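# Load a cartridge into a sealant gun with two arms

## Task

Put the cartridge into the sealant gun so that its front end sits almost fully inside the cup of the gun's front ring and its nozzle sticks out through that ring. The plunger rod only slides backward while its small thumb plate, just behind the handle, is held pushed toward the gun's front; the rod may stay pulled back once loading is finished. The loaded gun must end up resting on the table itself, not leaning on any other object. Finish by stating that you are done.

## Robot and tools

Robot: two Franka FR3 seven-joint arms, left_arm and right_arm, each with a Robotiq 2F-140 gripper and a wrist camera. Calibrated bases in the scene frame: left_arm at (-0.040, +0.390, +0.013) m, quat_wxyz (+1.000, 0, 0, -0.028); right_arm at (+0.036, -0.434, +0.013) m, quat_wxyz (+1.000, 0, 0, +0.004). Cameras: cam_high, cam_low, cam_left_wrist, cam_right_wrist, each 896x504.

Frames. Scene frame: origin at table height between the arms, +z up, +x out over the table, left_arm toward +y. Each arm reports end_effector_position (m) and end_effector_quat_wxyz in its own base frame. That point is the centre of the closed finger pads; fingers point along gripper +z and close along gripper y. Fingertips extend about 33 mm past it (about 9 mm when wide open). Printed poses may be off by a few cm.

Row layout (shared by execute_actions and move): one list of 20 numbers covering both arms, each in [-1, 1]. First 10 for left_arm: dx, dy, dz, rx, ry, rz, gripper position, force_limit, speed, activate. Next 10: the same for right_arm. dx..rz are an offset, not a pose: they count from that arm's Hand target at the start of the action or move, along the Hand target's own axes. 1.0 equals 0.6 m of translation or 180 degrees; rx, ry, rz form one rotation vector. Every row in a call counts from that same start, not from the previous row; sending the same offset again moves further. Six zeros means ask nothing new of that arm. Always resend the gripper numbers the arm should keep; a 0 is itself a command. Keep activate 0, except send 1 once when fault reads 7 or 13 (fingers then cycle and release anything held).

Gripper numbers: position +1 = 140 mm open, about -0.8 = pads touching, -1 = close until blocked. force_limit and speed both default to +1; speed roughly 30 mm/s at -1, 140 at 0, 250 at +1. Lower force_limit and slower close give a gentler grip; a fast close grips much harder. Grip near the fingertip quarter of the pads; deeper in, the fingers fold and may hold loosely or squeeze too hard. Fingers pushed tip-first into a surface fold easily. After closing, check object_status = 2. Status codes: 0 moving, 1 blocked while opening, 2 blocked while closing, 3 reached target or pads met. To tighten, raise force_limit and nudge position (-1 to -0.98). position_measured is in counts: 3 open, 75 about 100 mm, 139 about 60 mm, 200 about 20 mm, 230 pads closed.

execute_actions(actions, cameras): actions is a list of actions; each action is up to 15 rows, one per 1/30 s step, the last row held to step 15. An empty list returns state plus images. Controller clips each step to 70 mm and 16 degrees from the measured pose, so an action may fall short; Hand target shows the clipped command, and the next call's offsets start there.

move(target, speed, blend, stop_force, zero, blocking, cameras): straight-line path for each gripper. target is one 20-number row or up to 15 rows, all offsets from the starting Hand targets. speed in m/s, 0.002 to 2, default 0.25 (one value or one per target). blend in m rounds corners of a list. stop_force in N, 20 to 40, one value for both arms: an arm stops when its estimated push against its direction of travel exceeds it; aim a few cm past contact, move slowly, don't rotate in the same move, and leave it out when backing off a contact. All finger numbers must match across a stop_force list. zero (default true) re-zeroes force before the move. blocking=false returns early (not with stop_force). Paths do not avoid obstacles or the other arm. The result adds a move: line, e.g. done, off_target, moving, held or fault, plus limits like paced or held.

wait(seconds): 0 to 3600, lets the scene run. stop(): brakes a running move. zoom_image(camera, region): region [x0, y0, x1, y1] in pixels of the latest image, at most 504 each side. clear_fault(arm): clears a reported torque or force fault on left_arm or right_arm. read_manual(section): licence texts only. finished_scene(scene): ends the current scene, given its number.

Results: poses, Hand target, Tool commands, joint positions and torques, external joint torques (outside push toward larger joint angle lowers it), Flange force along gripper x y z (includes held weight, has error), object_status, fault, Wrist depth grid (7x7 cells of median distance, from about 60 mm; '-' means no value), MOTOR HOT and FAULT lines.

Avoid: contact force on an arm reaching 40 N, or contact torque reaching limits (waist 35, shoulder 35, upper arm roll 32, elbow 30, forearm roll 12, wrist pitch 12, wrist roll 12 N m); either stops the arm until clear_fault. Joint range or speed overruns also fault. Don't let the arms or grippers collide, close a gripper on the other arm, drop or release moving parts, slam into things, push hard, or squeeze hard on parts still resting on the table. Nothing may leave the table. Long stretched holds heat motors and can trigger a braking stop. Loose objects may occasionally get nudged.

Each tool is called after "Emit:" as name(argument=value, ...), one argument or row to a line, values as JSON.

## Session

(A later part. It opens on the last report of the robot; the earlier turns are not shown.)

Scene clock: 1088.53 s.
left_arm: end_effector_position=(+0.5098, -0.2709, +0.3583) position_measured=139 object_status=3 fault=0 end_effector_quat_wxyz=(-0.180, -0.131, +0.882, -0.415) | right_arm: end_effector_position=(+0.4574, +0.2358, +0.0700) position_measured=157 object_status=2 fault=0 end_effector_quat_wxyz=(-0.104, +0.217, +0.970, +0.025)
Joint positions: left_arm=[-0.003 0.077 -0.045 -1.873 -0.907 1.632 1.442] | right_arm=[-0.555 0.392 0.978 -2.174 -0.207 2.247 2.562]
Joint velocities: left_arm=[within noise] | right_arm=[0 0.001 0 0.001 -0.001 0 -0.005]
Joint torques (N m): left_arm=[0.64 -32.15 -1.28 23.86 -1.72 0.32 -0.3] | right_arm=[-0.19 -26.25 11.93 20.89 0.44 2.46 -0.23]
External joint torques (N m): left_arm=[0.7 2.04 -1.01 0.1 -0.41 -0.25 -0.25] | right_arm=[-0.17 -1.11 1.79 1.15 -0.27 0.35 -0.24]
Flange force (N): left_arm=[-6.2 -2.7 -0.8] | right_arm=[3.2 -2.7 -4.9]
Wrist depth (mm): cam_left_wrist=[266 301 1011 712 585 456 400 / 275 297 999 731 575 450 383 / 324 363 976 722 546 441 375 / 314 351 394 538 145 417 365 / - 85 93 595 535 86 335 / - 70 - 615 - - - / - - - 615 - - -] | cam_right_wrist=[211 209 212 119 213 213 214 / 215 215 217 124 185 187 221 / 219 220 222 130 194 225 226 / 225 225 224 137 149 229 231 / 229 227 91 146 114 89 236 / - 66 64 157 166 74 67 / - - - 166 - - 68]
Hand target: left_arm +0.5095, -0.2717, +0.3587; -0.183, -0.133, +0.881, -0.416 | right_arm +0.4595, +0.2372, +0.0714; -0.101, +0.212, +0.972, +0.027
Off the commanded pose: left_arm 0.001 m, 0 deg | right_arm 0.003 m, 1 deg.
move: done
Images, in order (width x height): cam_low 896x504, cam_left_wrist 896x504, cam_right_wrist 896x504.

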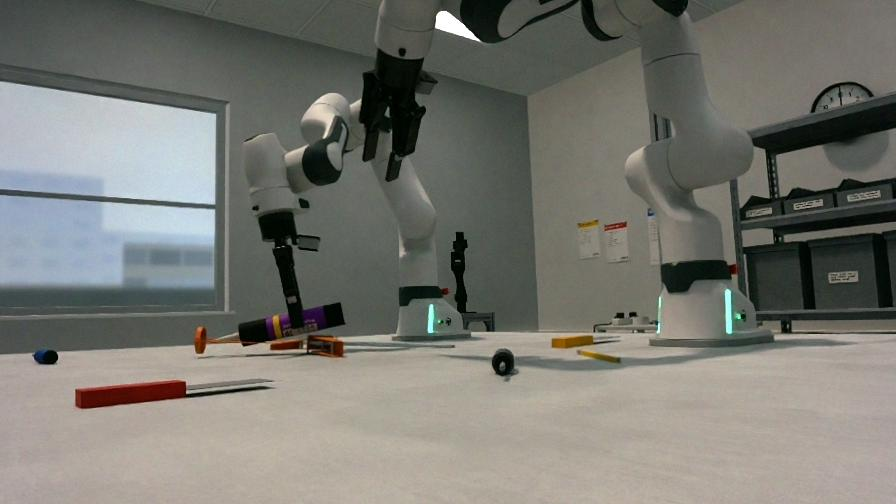

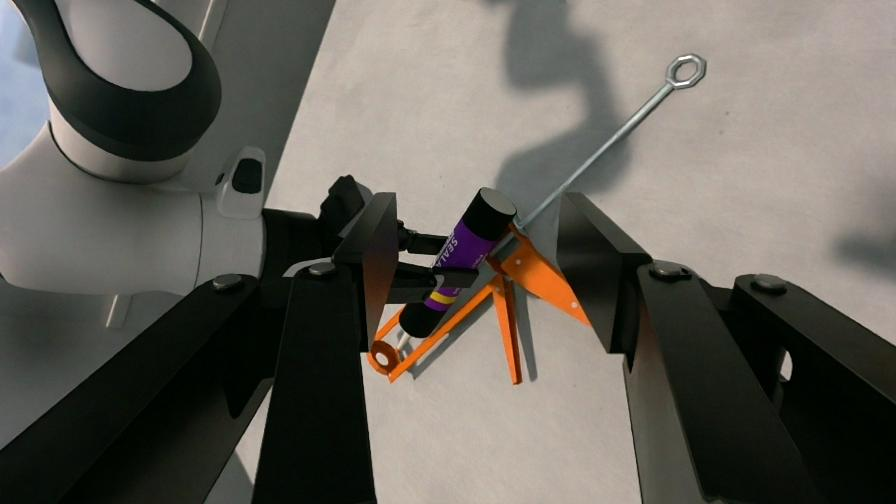

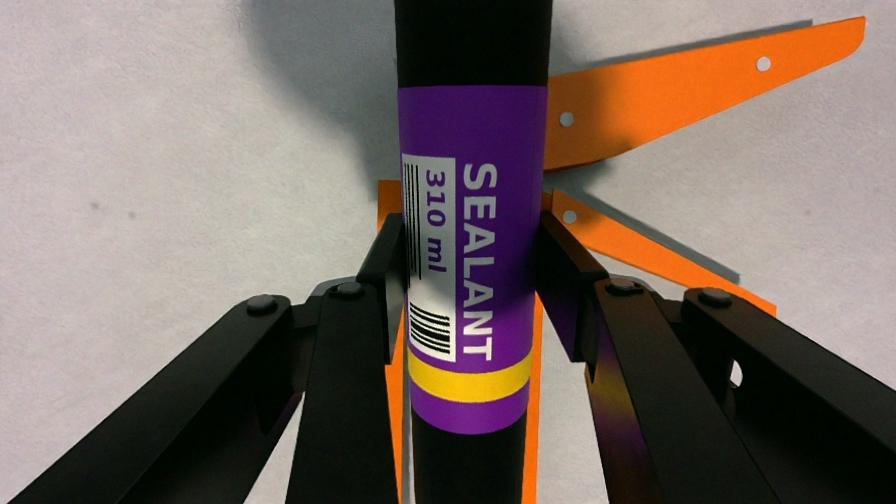

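Emit:
move(
  target=[0,0,0,0,0,0,-0.0785,-1,0,0,0.0,-0.003,0.0,0,0,0.006,-1,-0.1,-1,0],
  speed=0.06,
  cameras=["cam_right_wrist","cam_left_wrist"],
)

Emit:
zoom_image(
  camera="cam_right_wrist",
  region=[350, 350, 590, 504],
)

Emit:
zoom_image(
  camera="cam_left_wrist",
  region=[340, 280, 480, 400],
)

Scene clock: 1114.27 s.
left_arm: end_effector_position=(+0.5098, -0.2709, +0.3583) position_measured=139 object_status=3 fault=0 end_effector_quat_wxyz=(-0.180, -0.131, +0.882, -0.415) | right_arm: end_effector_position=(+0.4568, +0.2350, +0.0701) position_measured=157 object_status=2 fault=0 end_effector_quat_wxyz=(-0.103, +0.217, +0.970, +0.024)
Joint positions: left_arm=[-0.003 0.077 -0.045 -1.873 -0.907 1.632 1.442] | right_arm=[-0.556 0.389 0.978 -2.177 -0.205 2.247 2.561]
Joint torques (N m): left_arm=[0.57 -32.2 -1.35 23.91 -1.72 0.32 -0.25] | right_arm=[-0.69 -26.96 11.16 20.56 1.2 2.53 0.2]
External joint torques (N m): left_arm=[0.58 1.9 -1.12 0.2 -0.41 -0.25 -0.2] | right_arm=[-0.74 -1.82 1.01 0.74 0.49 0.41 0.19]
Flange force (N): left_arm=[-6.0 -2.8 -0.8] | right_arm=[6.5 -6.5 -6.2]
Wrist depth (mm): cam_left_wrist=[267 311 2690 854 585 463 413 / 274 297 969 753 567 464 379 / 325 366 992 667 532 450 373 / 315 350 394 536 145 429 364 / - 85 93 599 539 86 336 / - 70 - 605 528 - - / - - - 650 - - -] | cam_right_wrist=[210 210 211 119 212 213 213 / 215 215 217 124 186 187 220 / 219 220 221 130 194 225 225 / 224 225 226 138 149 229 231 / 230 227 91 145 113 89 236 / - 66 64 157 166 74 67 / - - - 165 - - 68]
Hand target: left_arm +0.5095, -0.2717, +0.3587; -0.183, -0.133, +0.881, -0.416 | right_arm +0.4588, +0.2356, +0.0714; -0.101, +0.221, +0.970, +0.026
Off the commanded pose: left_arm 0.001 m, 0 deg | right_arm 0.002 m, 1 deg.
move: done
Images, in order (width x height): cam_left_wrist 896x504, cam_right_wrist 896x504.

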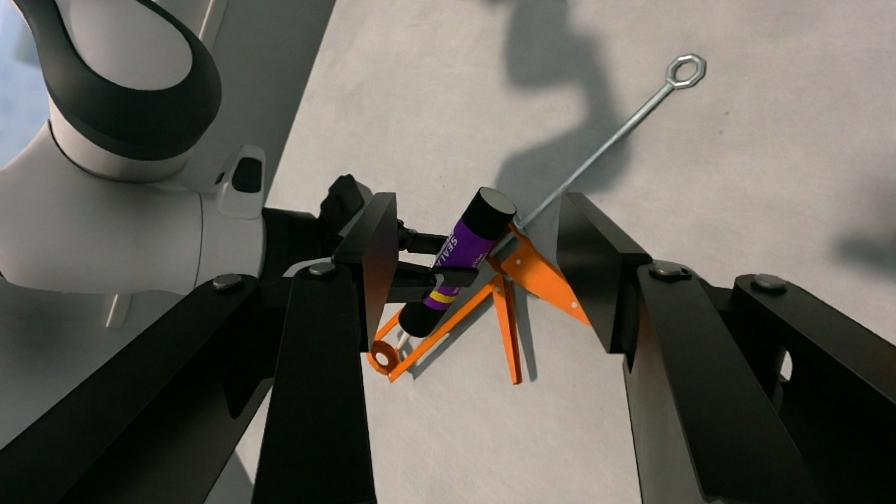

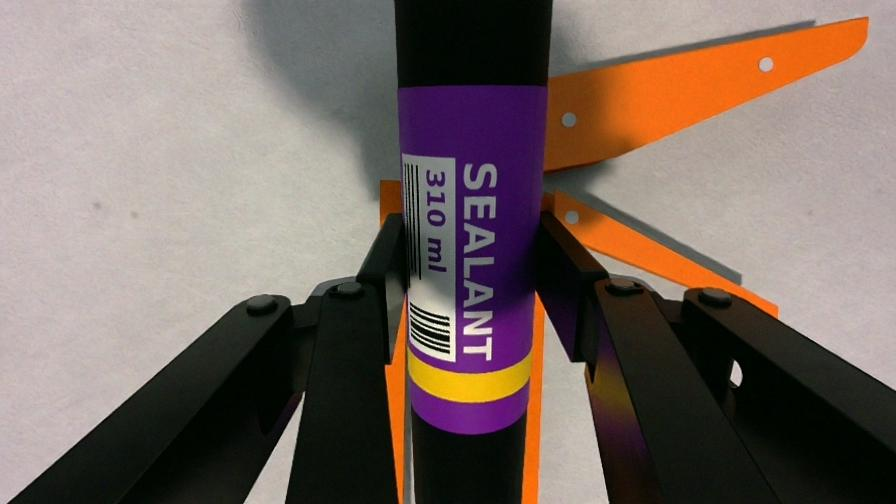

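Scaled by 2.100 from the camera's image (finer frame: 1280x720).

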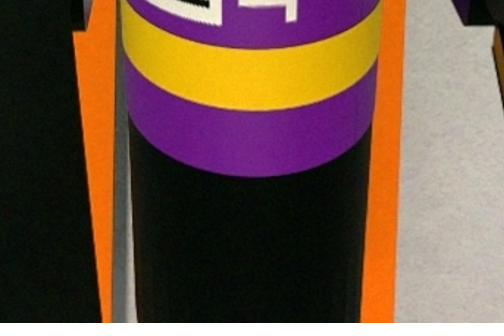

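Scaled by 3.600 from the camera's image (finer frame: 1280x720).

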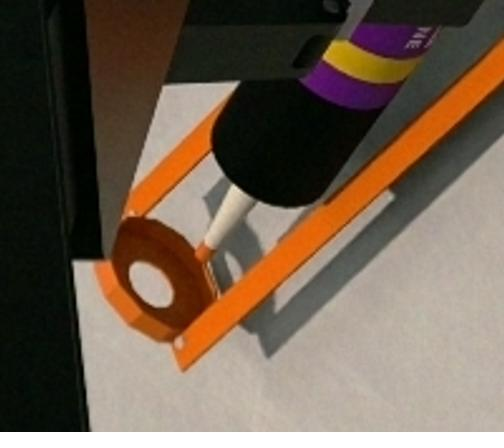

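Emit:
move(
  target=[
    [0,0,0,0,0,0,-0.0785,-1,0,0,0.0013,-0.0013,-0.0065,0,0,0,-1,-0.1,-1,0],
    [0,0,0,0,0,0,-0.0785,-1,0,0,-0.032,-0.0013,-0.0065,0,0,0,-1,-0.1,-1,0],
  ],
  speed=0.04,
  cameras=["cam_right_wrist","cam_left_wrist","cam_low"],
)

Emit:
zoom_image(
  camera="cam_right_wrist",
  region=[350, 350, 590, 504],
)

Emit:
zoom_image(
  camera="cam_left_wrist",
  region=[340, 280, 480, 400],
)

Emit:
zoom_image(
  camera="cam_low",
  region=[180, 280, 360, 370],
)

Scene clock: 1149.40 s.
left_arm: end_effector_position=(+0.5098, -0.2709, +0.3583) position_measured=139 object_status=3 fault=0 end_effector_quat_wxyz=(-0.180, -0.131, +0.882, -0.415) | right_arm: end_effector_position=(+0.4749, +0.2260, +0.0700) position_measured=157 object_status=2 fault=0 end_effector_quat_wxyz=(-0.103, +0.224, +0.969, +0.026)
Joint positions: left_arm=[-0.003 0.077 -0.045 -1.873 -0.907 1.632 1.442] | right_arm=[-0.546 0.422 0.948 -2.13 -0.227 2.23 2.561]
Joint velocities: left_arm=[within noise] | right_arm=[0.001 0 0 0 -0.002 -0.004 0.001]
Joint torques (N m): left_arm=[0.61 -32.18 -1.34 23.87 -1.71 0.34 -0.26] | right_arm=[-0.22 -28.33 12.02 21.31 0.43 2.22 -0.19]
External joint torques (N m): left_arm=[0.71 1.89 -1.04 0.19 -0.41 -0.23 -0.2] | right_arm=[-0.13 -1.4 1.32 1.52 -0.31 0.1 -0.2]
Flange force (N): left_arm=[-6.0 -2.7 -0.9] | right_arm=[1.3 -0.9 -5.1]
Wrist depth (mm): cam_left_wrist=[283 2199 965 857 531 476 394 / 277 304 869 714 562 465 377 / 331 373 980 729 520 448 375 / 323 364 129 533 146 407 365 / - 85 93 588 537 86 88 / - 70 - 611 529 - - / - - - 589 511 - -] | cam_right_wrist=[209 210 211 117 183 183 217 / 213 214 217 125 183 219 222 / 218 220 220 130 192 224 226 / 223 224 224 137 146 229 231 / 229 227 91 146 113 89 236 / - 66 64 156 169 74 67 / - - - 166 - - 68]
Hand target: left_arm +0.5095, -0.2717, +0.3587; -0.183, -0.133, +0.881, -0.416 | right_arm +0.4761, +0.2263, +0.0712; -0.101, +0.221, +0.970, +0.026
Off the commanded pose: left_arm 0.001 m, 0 deg | right_arm 0.002 m, 0 deg.
move: done
Images, in order (width x height): cam_low 896x504, cam_left_wrist 896x504, cam_right_wrist 896x504.

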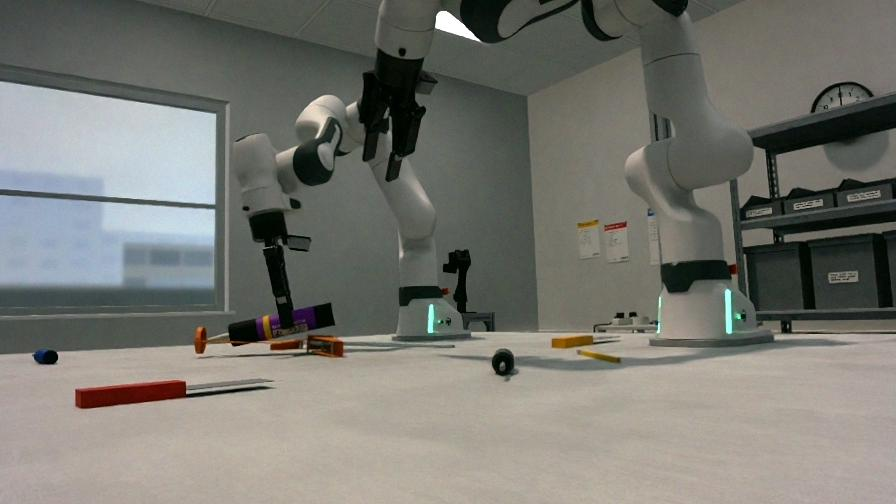

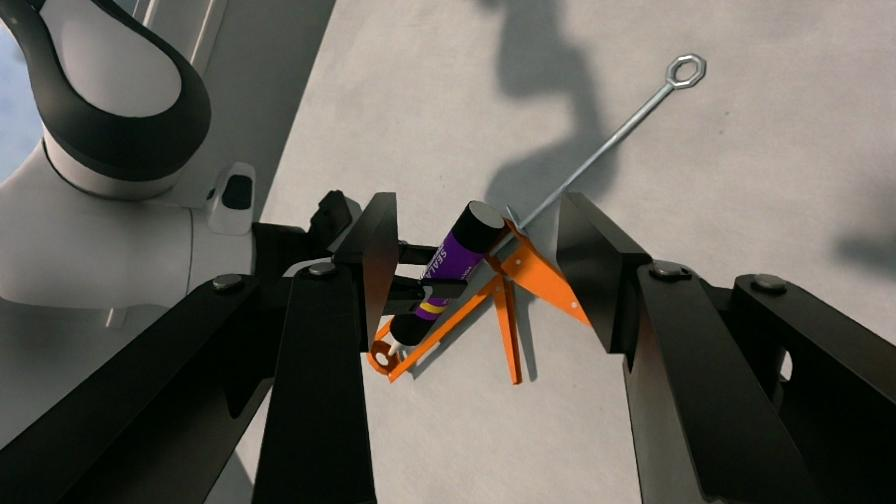

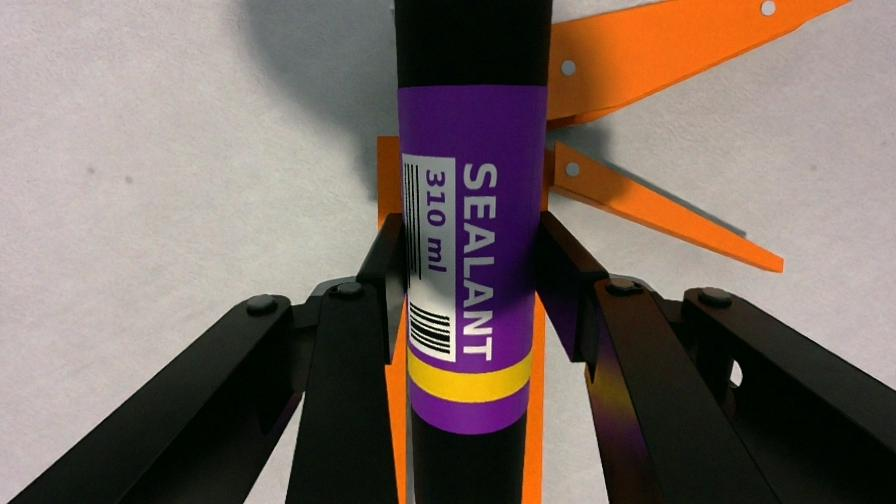

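Scaled by 2.100 from the camera's image (finer frame: 1280x720).

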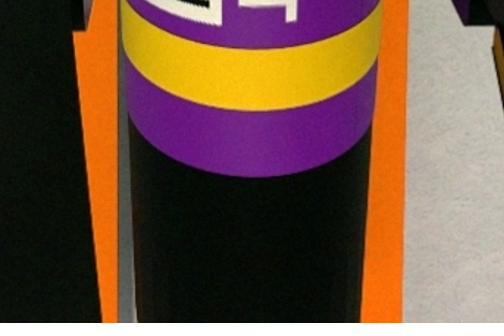

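Scaled by 3.600 from the camera's image (finer frame: 1280x720).

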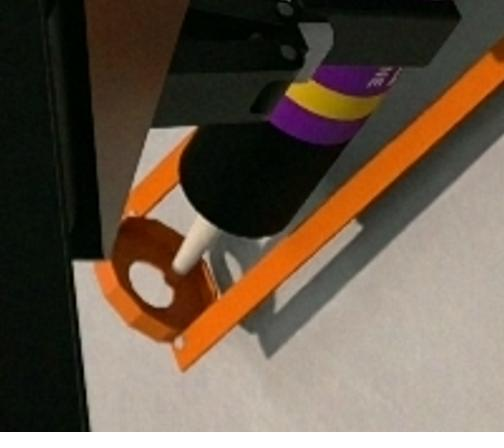

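Scaled by 2.800 from the camera's image (finer frame: 1280x720).

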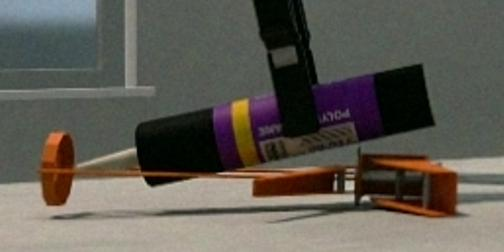

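Emit:
move(
  target=[0,0,0,0,0,0,-0.0785,-1,0,0,-0.0283,0,0,0,0,0,-1,-0.1,-1,0],
  speed=0.05,
  cameras=["all"],
)

Emit:
zoom_image(
  camera="cam_right_wrist",
  region=[350, 350, 590, 504],
)

Emit:
zoom_image(
  camera="cam_left_wrist",
  region=[340, 280, 480, 400],
)

Emit:
zoom_image(
  camera="cam_low",
  region=[180, 280, 360, 370],
)

Scene clock: 1190.20 s.
left_arm: end_effector_position=(+0.5098, -0.2709, +0.3583) position_measured=139 object_status=3 fault=0 end_effector_quat_wxyz=(-0.180, -0.131, +0.882, -0.415) | right_arm: end_effector_position=(+0.4899, +0.2185, +0.0663) position_measured=157 object_status=2 fault=0 end_effector_quat_wxyz=(-0.103, +0.226, +0.968, +0.026)
Joint positions: left_arm=[-0.003 0.077 -0.045 -1.873 -0.907 1.632 1.442] | right_arm=[-0.531 0.461 0.919 -2.086 -0.256 2.213 2.56]
Joint velocities: left_arm=[within noise] | right_arm=[0 0.001 0 0.001 -0.003 -0.005 0]
Joint torques (N m): left_arm=[0.58 -32.15 -1.28 23.89 -1.74 0.3 -0.26] | right_arm=[0.03 -30.86 13.11 20.74 0.38 2.22 -0.3]
External joint torques (N m): left_arm=[0.57 2.05 -1.08 0.12 -0.43 -0.28 -0.21] | right_arm=[-0.02 -1.82 1.44 0.96 -0.38 0.08 -0.3]
Flange force (N): left_arm=[-6.3 -2.7 -0.7] | right_arm=[3.3 -2.9 -5.0]
Wrist depth (mm): cam_left_wrist=[300 2580 1062 750 606 460 398 / 284 320 2940 685 573 460 387 / 319 383 1028 706 537 448 384 / 336 381 129 559 146 418 367 / 335 85 93 588 - 86 335 / - 70 - 609 529 - - / - - - - 511 - -] | cam_right_wrist=[206 207 208 119 177 210 213 / 211 210 212 125 187 215 217 / 215 216 216 130 195 219 222 / 220 221 221 137 145 226 227 / 225 224 91 146 113 89 231 / - 66 65 157 169 74 67 / - - - 166 - - 68]
Hand target: left_arm +0.5095, -0.2717, +0.3587; -0.183, -0.133, +0.881, -0.416 | right_arm +0.4910, +0.2191, +0.0677; -0.101, +0.221, +0.970, +0.026
Off the commanded pose: left_arm 0.001 m, 0 deg | right_arm 0.002 m, 1 deg.
move: done

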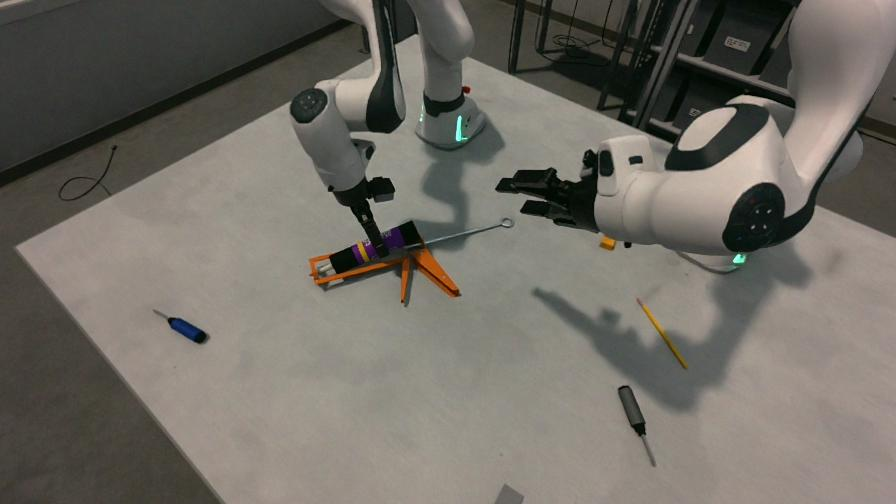

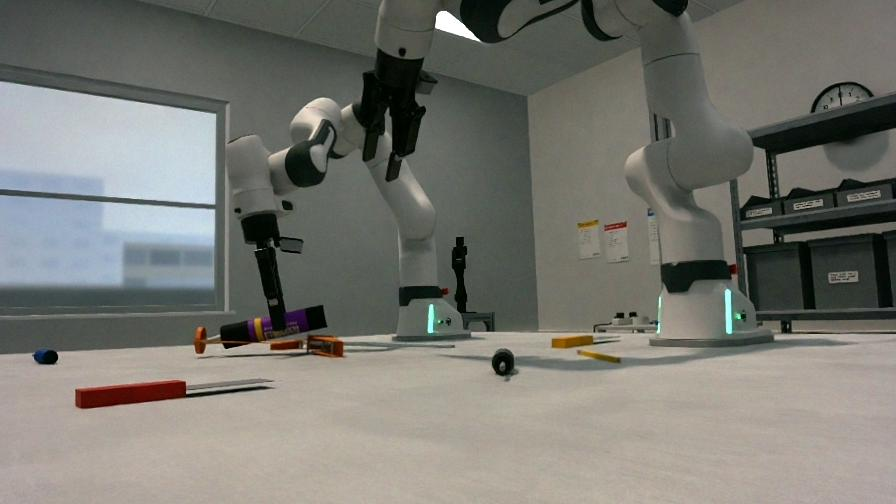

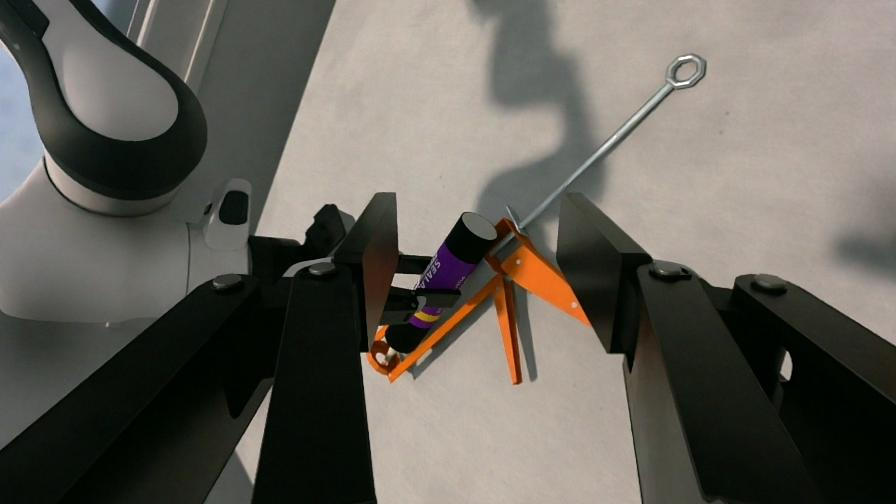

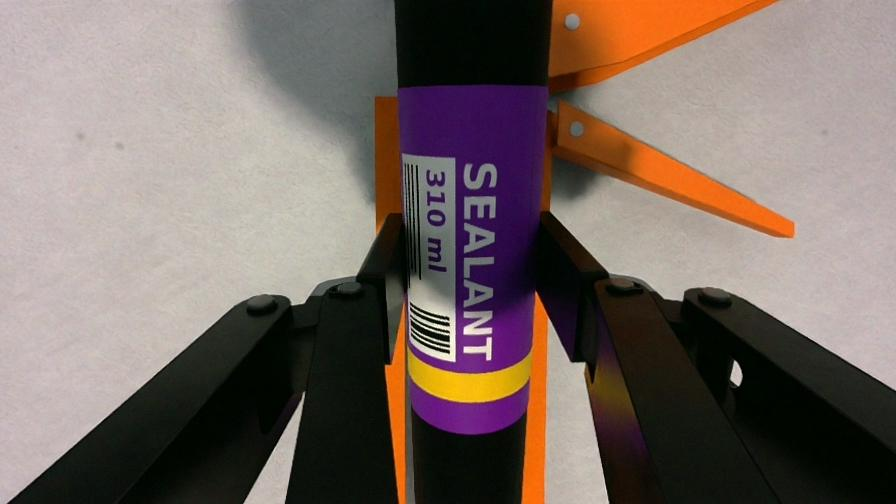

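Scaled by 2.100 from the camera's image (finer frame: 1280x720).

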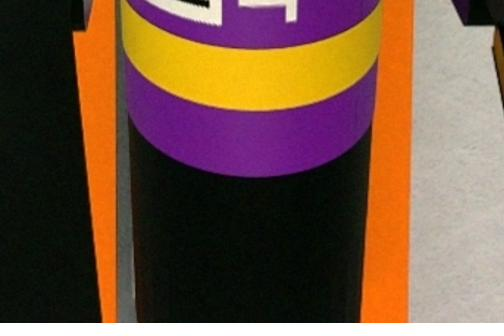

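Scaled by 3.600 from the camera's image (finer frame: 1280x720).

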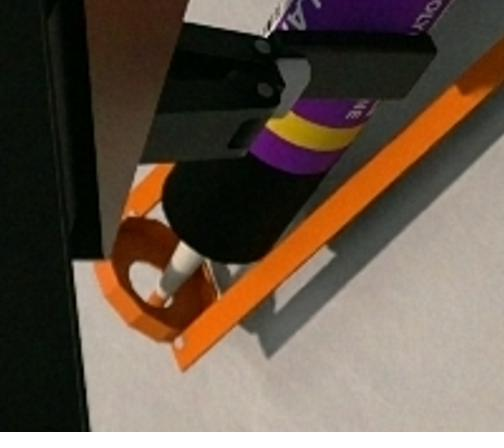

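Scaled by 2.800 from the camera's image (finer frame: 1280x720).

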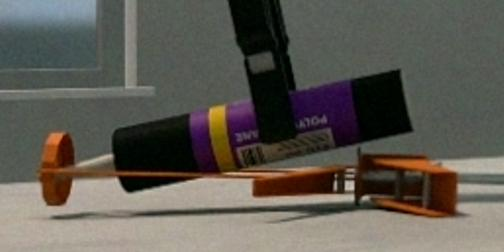

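Emit:
move(
  target=[0,0,0,0,0,0,-0.0785,-1,0,0,-0.0283,0.0018,0.0015,0,0,0,-1,-0.1,-1,0],
  speed=0.05,
  cameras=["all"],
)

Emit:
zoom_image(
  camera="cam_right_wrist",
  region=[350, 350, 590, 504],
)

Emit:
zoom_image(
  camera="cam_left_wrist",
  region=[340, 280, 480, 400],
)

Emit:
zoom_image(
  camera="cam_low",
  region=[180, 280, 360, 370],
)

Scene clock: 1204.83 s.
left_arm: end_effector_position=(+0.5098, -0.2709, +0.3583) position_measured=139 object_status=3 fault=0 end_effector_quat_wxyz=(-0.180, -0.131, +0.882, -0.415) | right_arm: end_effector_position=(+0.5053, +0.2121, +0.0619) position_measured=157 object_status=2 fault=0 end_effector_quat_wxyz=(-0.103, +0.226, +0.968, +0.026)
Joint positions: left_arm=[-0.003 0.077 -0.045 -1.873 -0.907 1.632 1.442] | right_arm=[-0.514 0.502 0.891 -2.037 -0.285 2.197 2.558]
Joint velocities: left_arm=[within noise] | right_arm=[0 0.001 0.001 0.002 -0.002 -0.004 -0.003]
Joint torques (N m): left_arm=[0.53 -32.12 -1.34 23.84 -1.72 0.31 -0.27] | right_arm=[0.31 -32.39 14.06 20.72 0.48 2.28 -0.22]
External joint torques (N m): left_arm=[0.54 1.97 -1.13 0.11 -0.41 -0.27 -0.22] | right_arm=[0.11 -1.44 1.49 1.22 -0.3 0.17 -0.23]
Flange force (N): left_arm=[-6.0 -2.7 -0.6] | right_arm=[1.6 -0.7 -4.2]
Wrist depth (mm): cam_left_wrist=[314 2503 995 805 - 454 382 / 295 324 947 - 601 455 390 / 299 326 1003 - 529 432 387 / 347 394 129 579 146 419 370 / 340 85 92 596 537 86 83 / - 70 - 638 - - - / - - - 624 - - -] | cam_right_wrist=[201 202 203 119 178 207 208 / 207 207 208 125 180 210 212 / 211 211 212 130 213 215 216 / 215 217 217 137 151 221 222 / 221 220 91 146 114 89 227 / - 66 65 157 169 74 67 / - - - 166 187 - 68]
Hand target: left_arm +0.5095, -0.2717, +0.3587; -0.183, -0.133, +0.881, -0.416 | right_arm +0.5063, +0.2130, +0.0633; -0.101, +0.221, +0.970, +0.026
Off the commanded pose: left_arm 0.001 m, 0 deg | right_arm 0.002 m, 1 deg.
move: done

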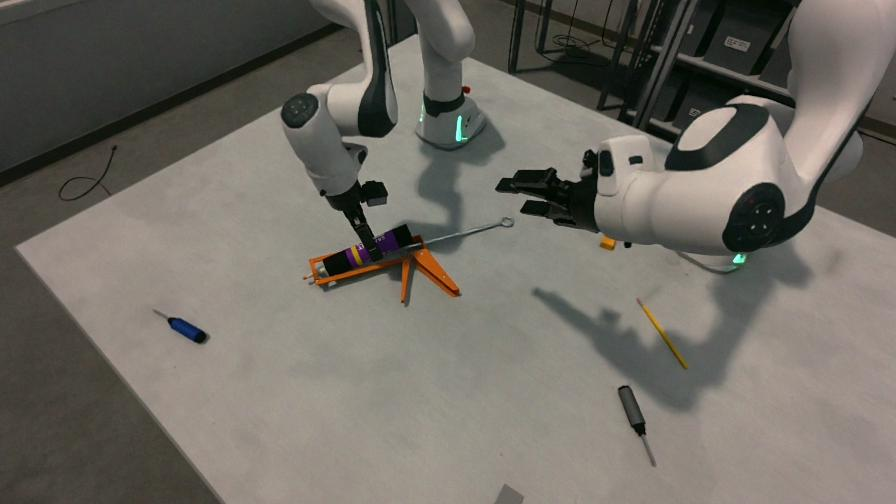

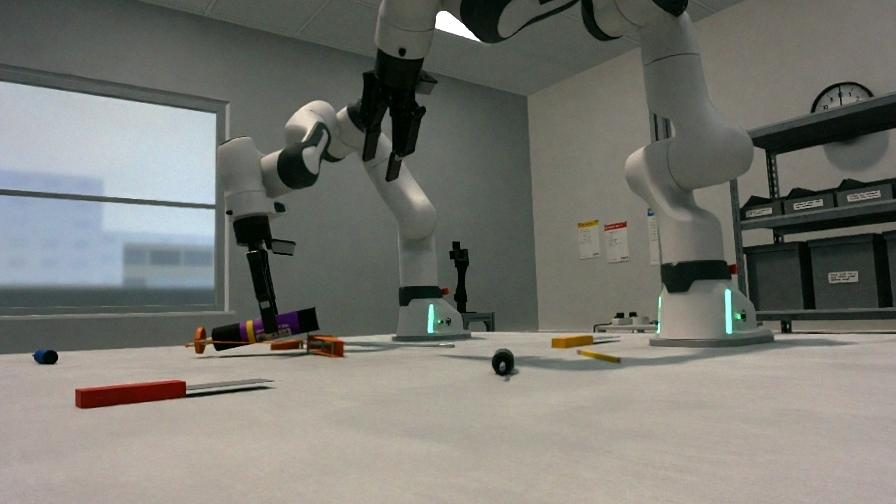

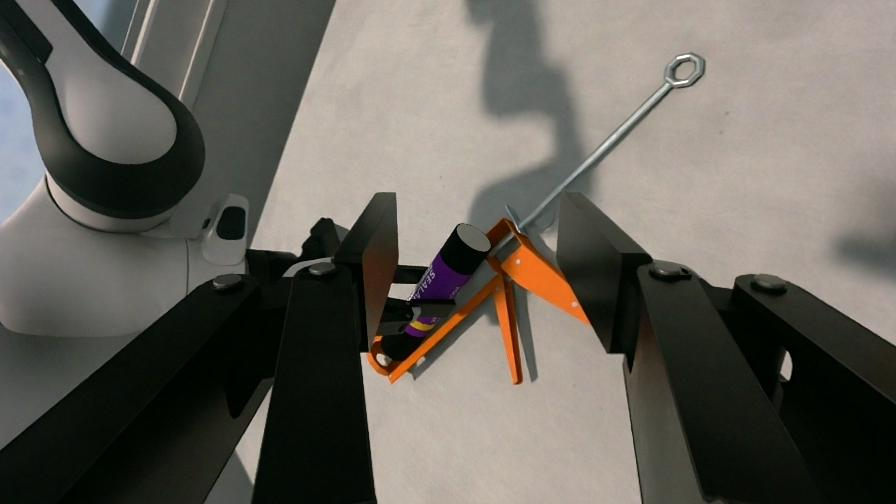

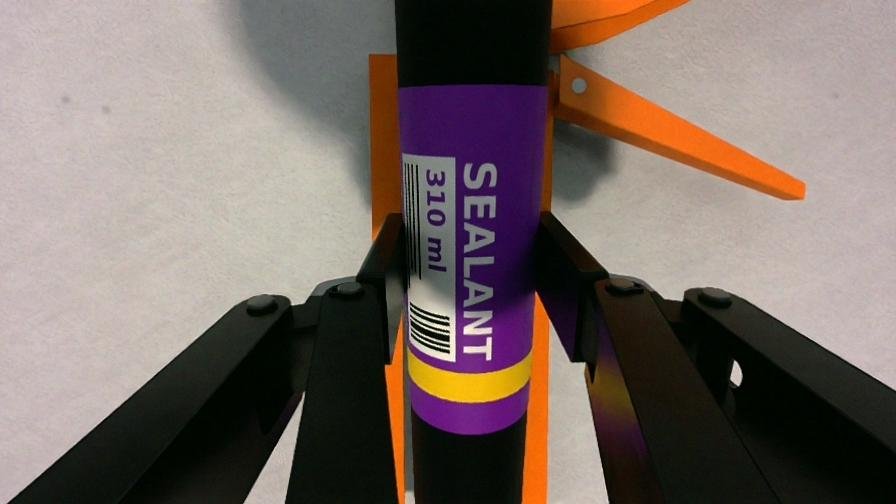

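Scaled by 2.100 from the camera's image (finer frame: 1280x720).

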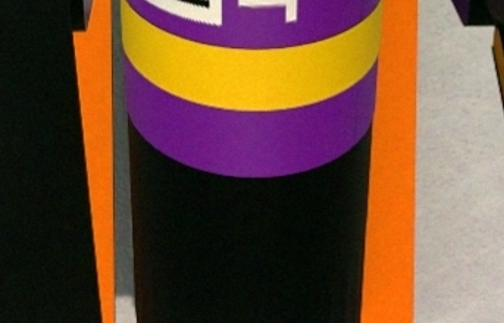

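Scaled by 3.600 from the camera's image (finer frame: 1280x720).

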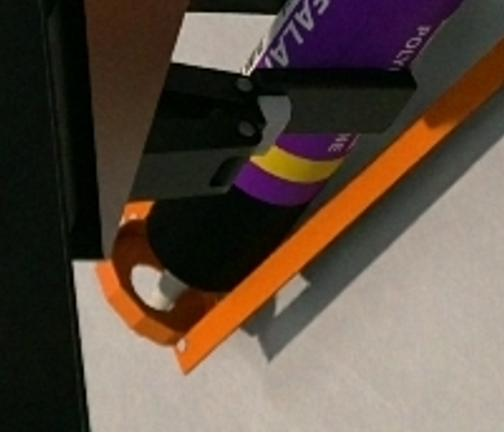

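Scaled by 2.800 from the camera's image (finer frame: 1280x720).

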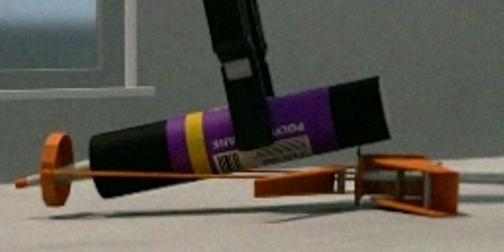

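Emit:
move(
  target=[0,0,0,0,0,0,-0.0785,-1,0,0,-0.0125,0.0045,0.0005,0,0,0,-1,-0.1,-1,0],
  speed=0.03,
  cameras=["cam_low","cam_left_wrist","cam_right_wrist"],
)

Emit:
zoom_image(
  camera="cam_right_wrist",
  region=[350, 350, 590, 504],
)

Emit:
zoom_image(
  camera="cam_left_wrist",
  region=[340, 280, 480, 400],
)

Emit:
zoom_image(
  camera="cam_low",
  region=[180, 280, 360, 370],
)

Scene clock: 1220.50 s.
left_arm: end_effector_position=(+0.5098, -0.2709, +0.3583) position_measured=139 object_status=3 fault=0 end_effector_quat_wxyz=(-0.180, -0.131, +0.882, -0.415) | right_arm: end_effector_position=(+0.5127, +0.2116, +0.0601) position_measured=157 object_status=2 fault=0 end_effector_quat_wxyz=(-0.103, +0.225, +0.969, +0.026)
Joint positions: left_arm=[-0.003 0.077 -0.045 -1.873 -0.907 1.632 1.442] | right_arm=[-0.501 0.525 0.879 -2.009 -0.299 2.186 2.558]
Joint velocities: left_arm=[within noise] | right_arm=[0.002 0 0.001 0 -0.004 -0.005 0]
Joint torques (N m): left_arm=[0.54 -32.18 -1.29 23.86 -1.7 0.32 -0.27] | right_arm=[0.61 -34.35 14.33 21.94 0.56 2.25 -0.21]
External joint torques (N m): left_arm=[0.44 1.88 -1.18 0.14 -0.4 -0.27 -0.22] | right_arm=[0.71 -2.31 1.54 2.3 -0.23 0.11 -0.22]
Flange force (N): left_arm=[-5.8 -2.8 -0.5] | right_arm=[-0.2 2.3 -6.0]
Wrist depth (mm): cam_left_wrist=[319 2320 1058 798 585 482 375 / 300 329 976 750 562 461 385 / 300 328 - 733 506 449 - / 354 398 129 545 145 419 365 / 340 85 93 572 532 86 88 / - 70 - 645 - - - / - - - 624 - - -] | cam_right_wrist=[200 200 201 119 177 205 205 / 204 205 205 125 177 207 211 / 209 211 210 130 212 214 216 / 213 214 215 137 151 219 220 / 218 217 91 145 113 89 225 / - 66 64 157 169 74 67 / - - - 166 187 - 68]
Hand target: left_arm +0.5095, -0.2717, +0.3587; -0.183, -0.133, +0.881, -0.416 | right_arm +0.5140, +0.2123, +0.0615; -0.101, +0.221, +0.970, +0.026
Off the commanded pose: left_arm 0.001 m, 0 deg | right_arm 0.002 m, 0 deg.
move: done

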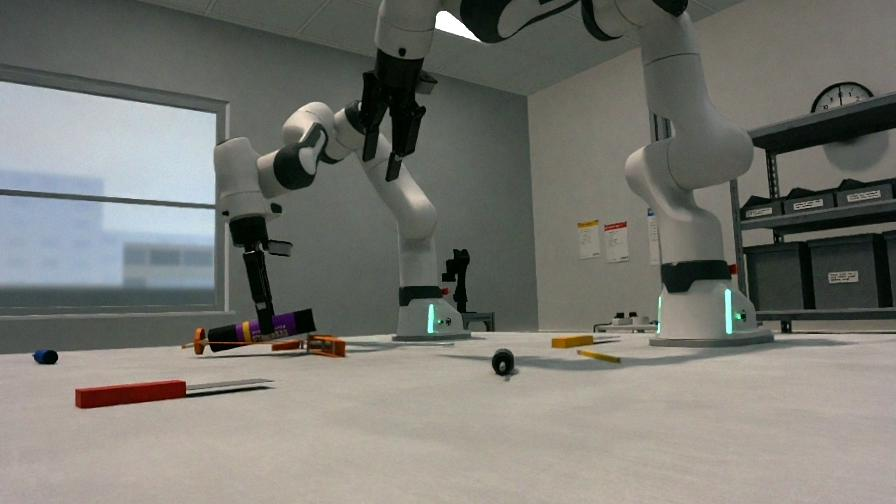

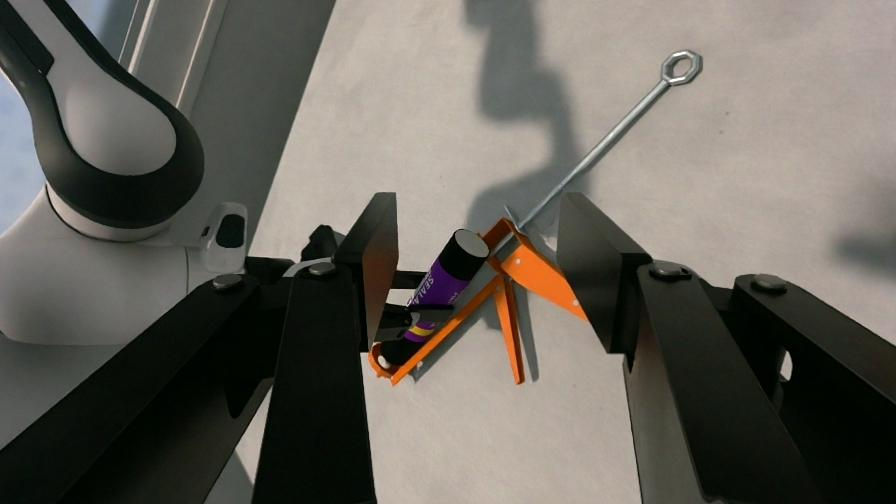

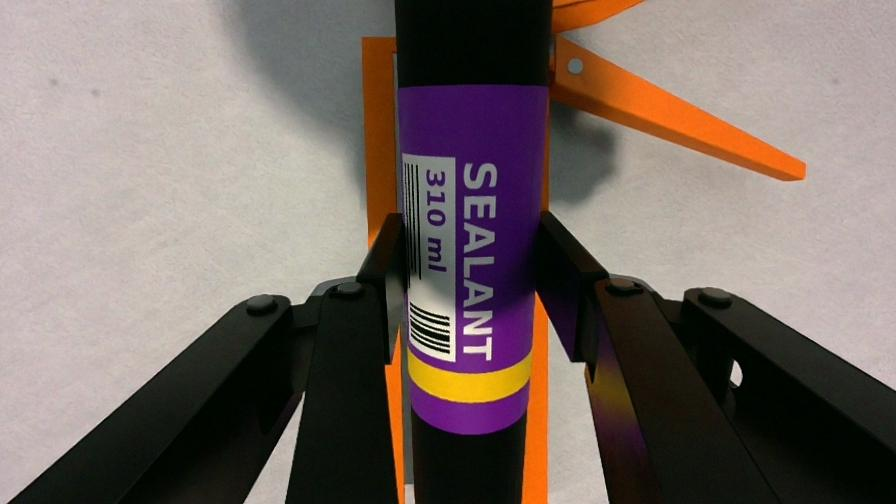

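Scaled by 2.100 from the camera's image (finer frame: 1280x720).

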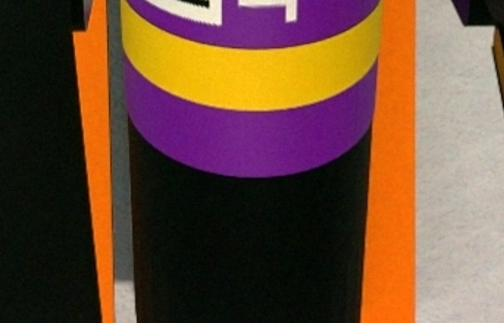

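Scaled by 3.600 from the camera's image (finer frame: 1280x720).

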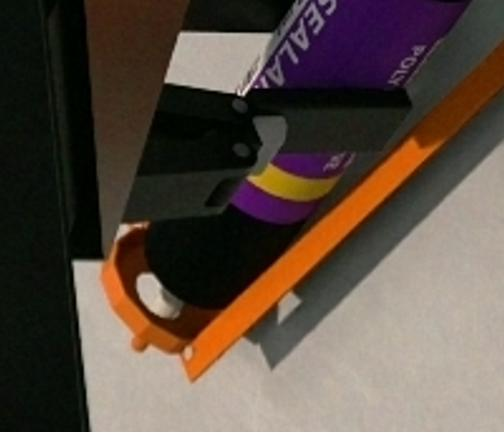

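Scaled by 2.800 from the camera's image (finer frame: 1280x720).

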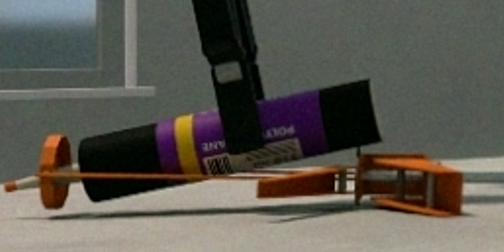

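Emit:
move(
  target=[0,0,0,0,0,0,-0.0785,-1,0,0,0,-0.0045,0,0,0,0,-1,-0.1,-1,0],
  speed=0.03,
  cameras=["cam_right_wrist","cam_left_wrist"],
)

Emit:
zoom_image(
  camera="cam_right_wrist",
  region=[350, 350, 590, 504],
)

Emit:
zoom_image(
  camera="cam_left_wrist",
  region=[340, 310, 440, 400],
)

Scene clock: 1301.20 s.
left_arm: end_effector_position=(+0.5098, -0.2709, +0.3583) position_measured=139 object_status=3 fault=0 end_effector_quat_wxyz=(-0.180, -0.131, +0.882, -0.415) | right_arm: end_effector_position=(+0.5115, +0.2097, +0.0597) position_measured=157 object_status=2 fault=0 end_effector_quat_wxyz=(-0.104, +0.225, +0.969, +0.025)
Joint positions: left_arm=[-0.003 0.077 -0.045 -1.873 -0.907 1.632 1.442] | right_arm=[-0.507 0.524 0.881 -2.013 -0.299 2.186 2.556]
Joint velocities: left_arm=[within noise] | right_arm=[-0.004 0 0.001 -0.002 0 0 -0.001]
Joint torques (N m): left_arm=[0.62 -32.15 -1.38 23.86 -1.72 0.3 -0.3] | right_arm=[-0.31 -34.18 15.62 19.79 0.71 2.36 -0.26]
External joint torques (N m): left_arm=[0.66 1.84 -1.13 0.2 -0.42 -0.28 -0.25] | right_arm=[-0.41 -2.3 2.71 0.27 -0.08 0.24 -0.27]
Flange force (N): left_arm=[-5.9 -2.8 -0.9] | right_arm=[8.6 -7.7 -6.5]
Wrist depth (mm): cam_left_wrist=[321 2385 2503 722 569 472 412 / 301 336 1049 720 559 480 384 / 301 326 1011 685 527 460 371 / 352 398 - 576 146 417 364 / 341 85 92 589 530 86 88 / - 70 - - - - - / - - - 591 510 - -] | cam_right_wrist=[200 201 202 119 195 204 205 / 205 205 205 125 178 193 210 / 209 209 210 130 212 213 214 / 213 214 214 138 151 219 219 / 218 216 91 146 113 89 224 / - 66 65 157 169 74 67 / - - - 166 187 - 68]
Hand target: left_arm +0.5095, -0.2717, +0.3587; -0.183, -0.133, +0.881, -0.416 | right_arm +0.5129, +0.2098, +0.0615; -0.101, +0.221, +0.970, +0.026
Off the commanded pose: left_arm 0.001 m, 0 deg | right_arm 0.002 m, 1 deg.
move: done
Images, in order (width x height): cam_left_wrist 896x504, cam_right_wrist 896x504.

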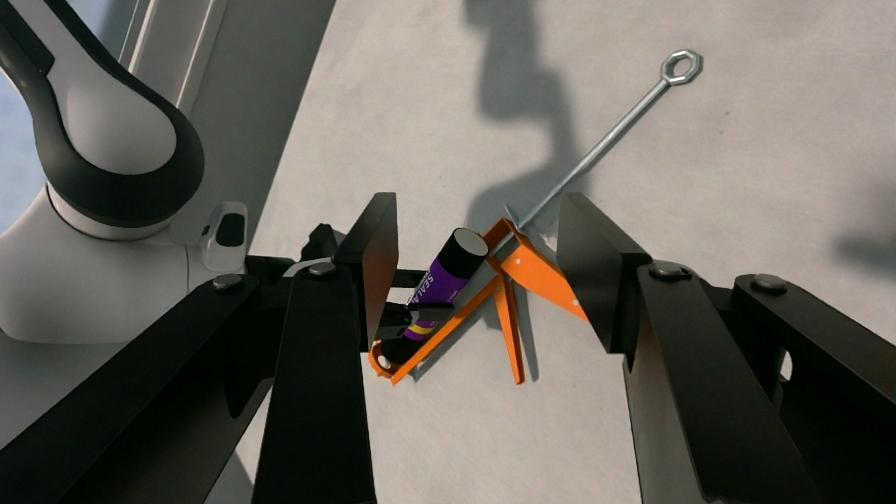

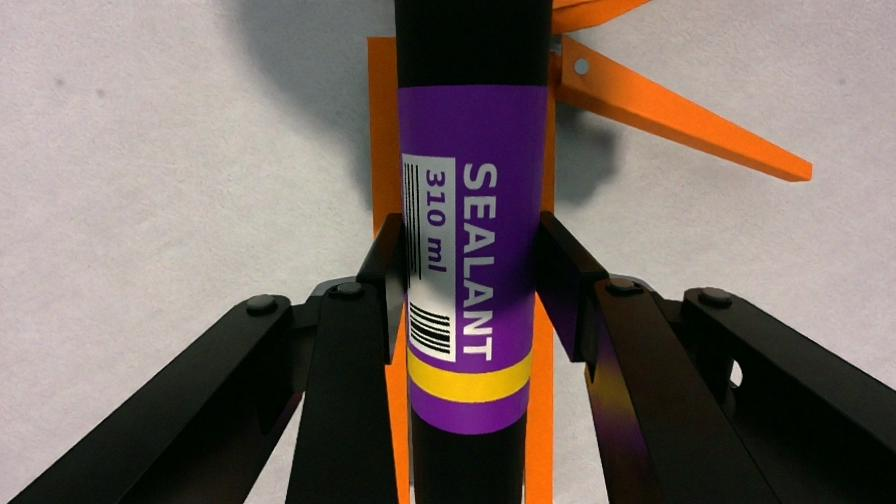

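Scaled by 2.100 from the camera's image (finer frame: 1280x720).

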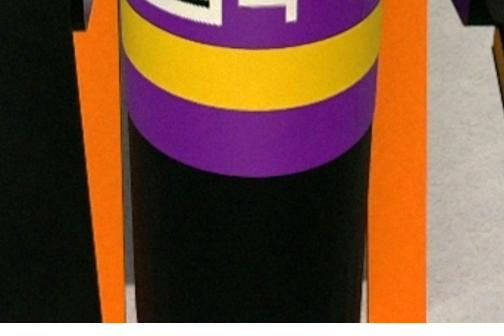

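Scaled by 5.040 from the camera's image (finer frame: 1280x720).

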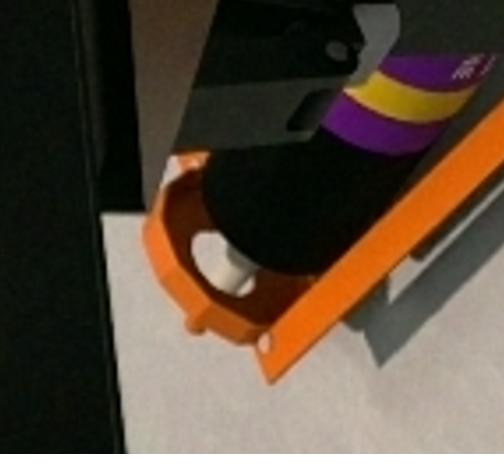

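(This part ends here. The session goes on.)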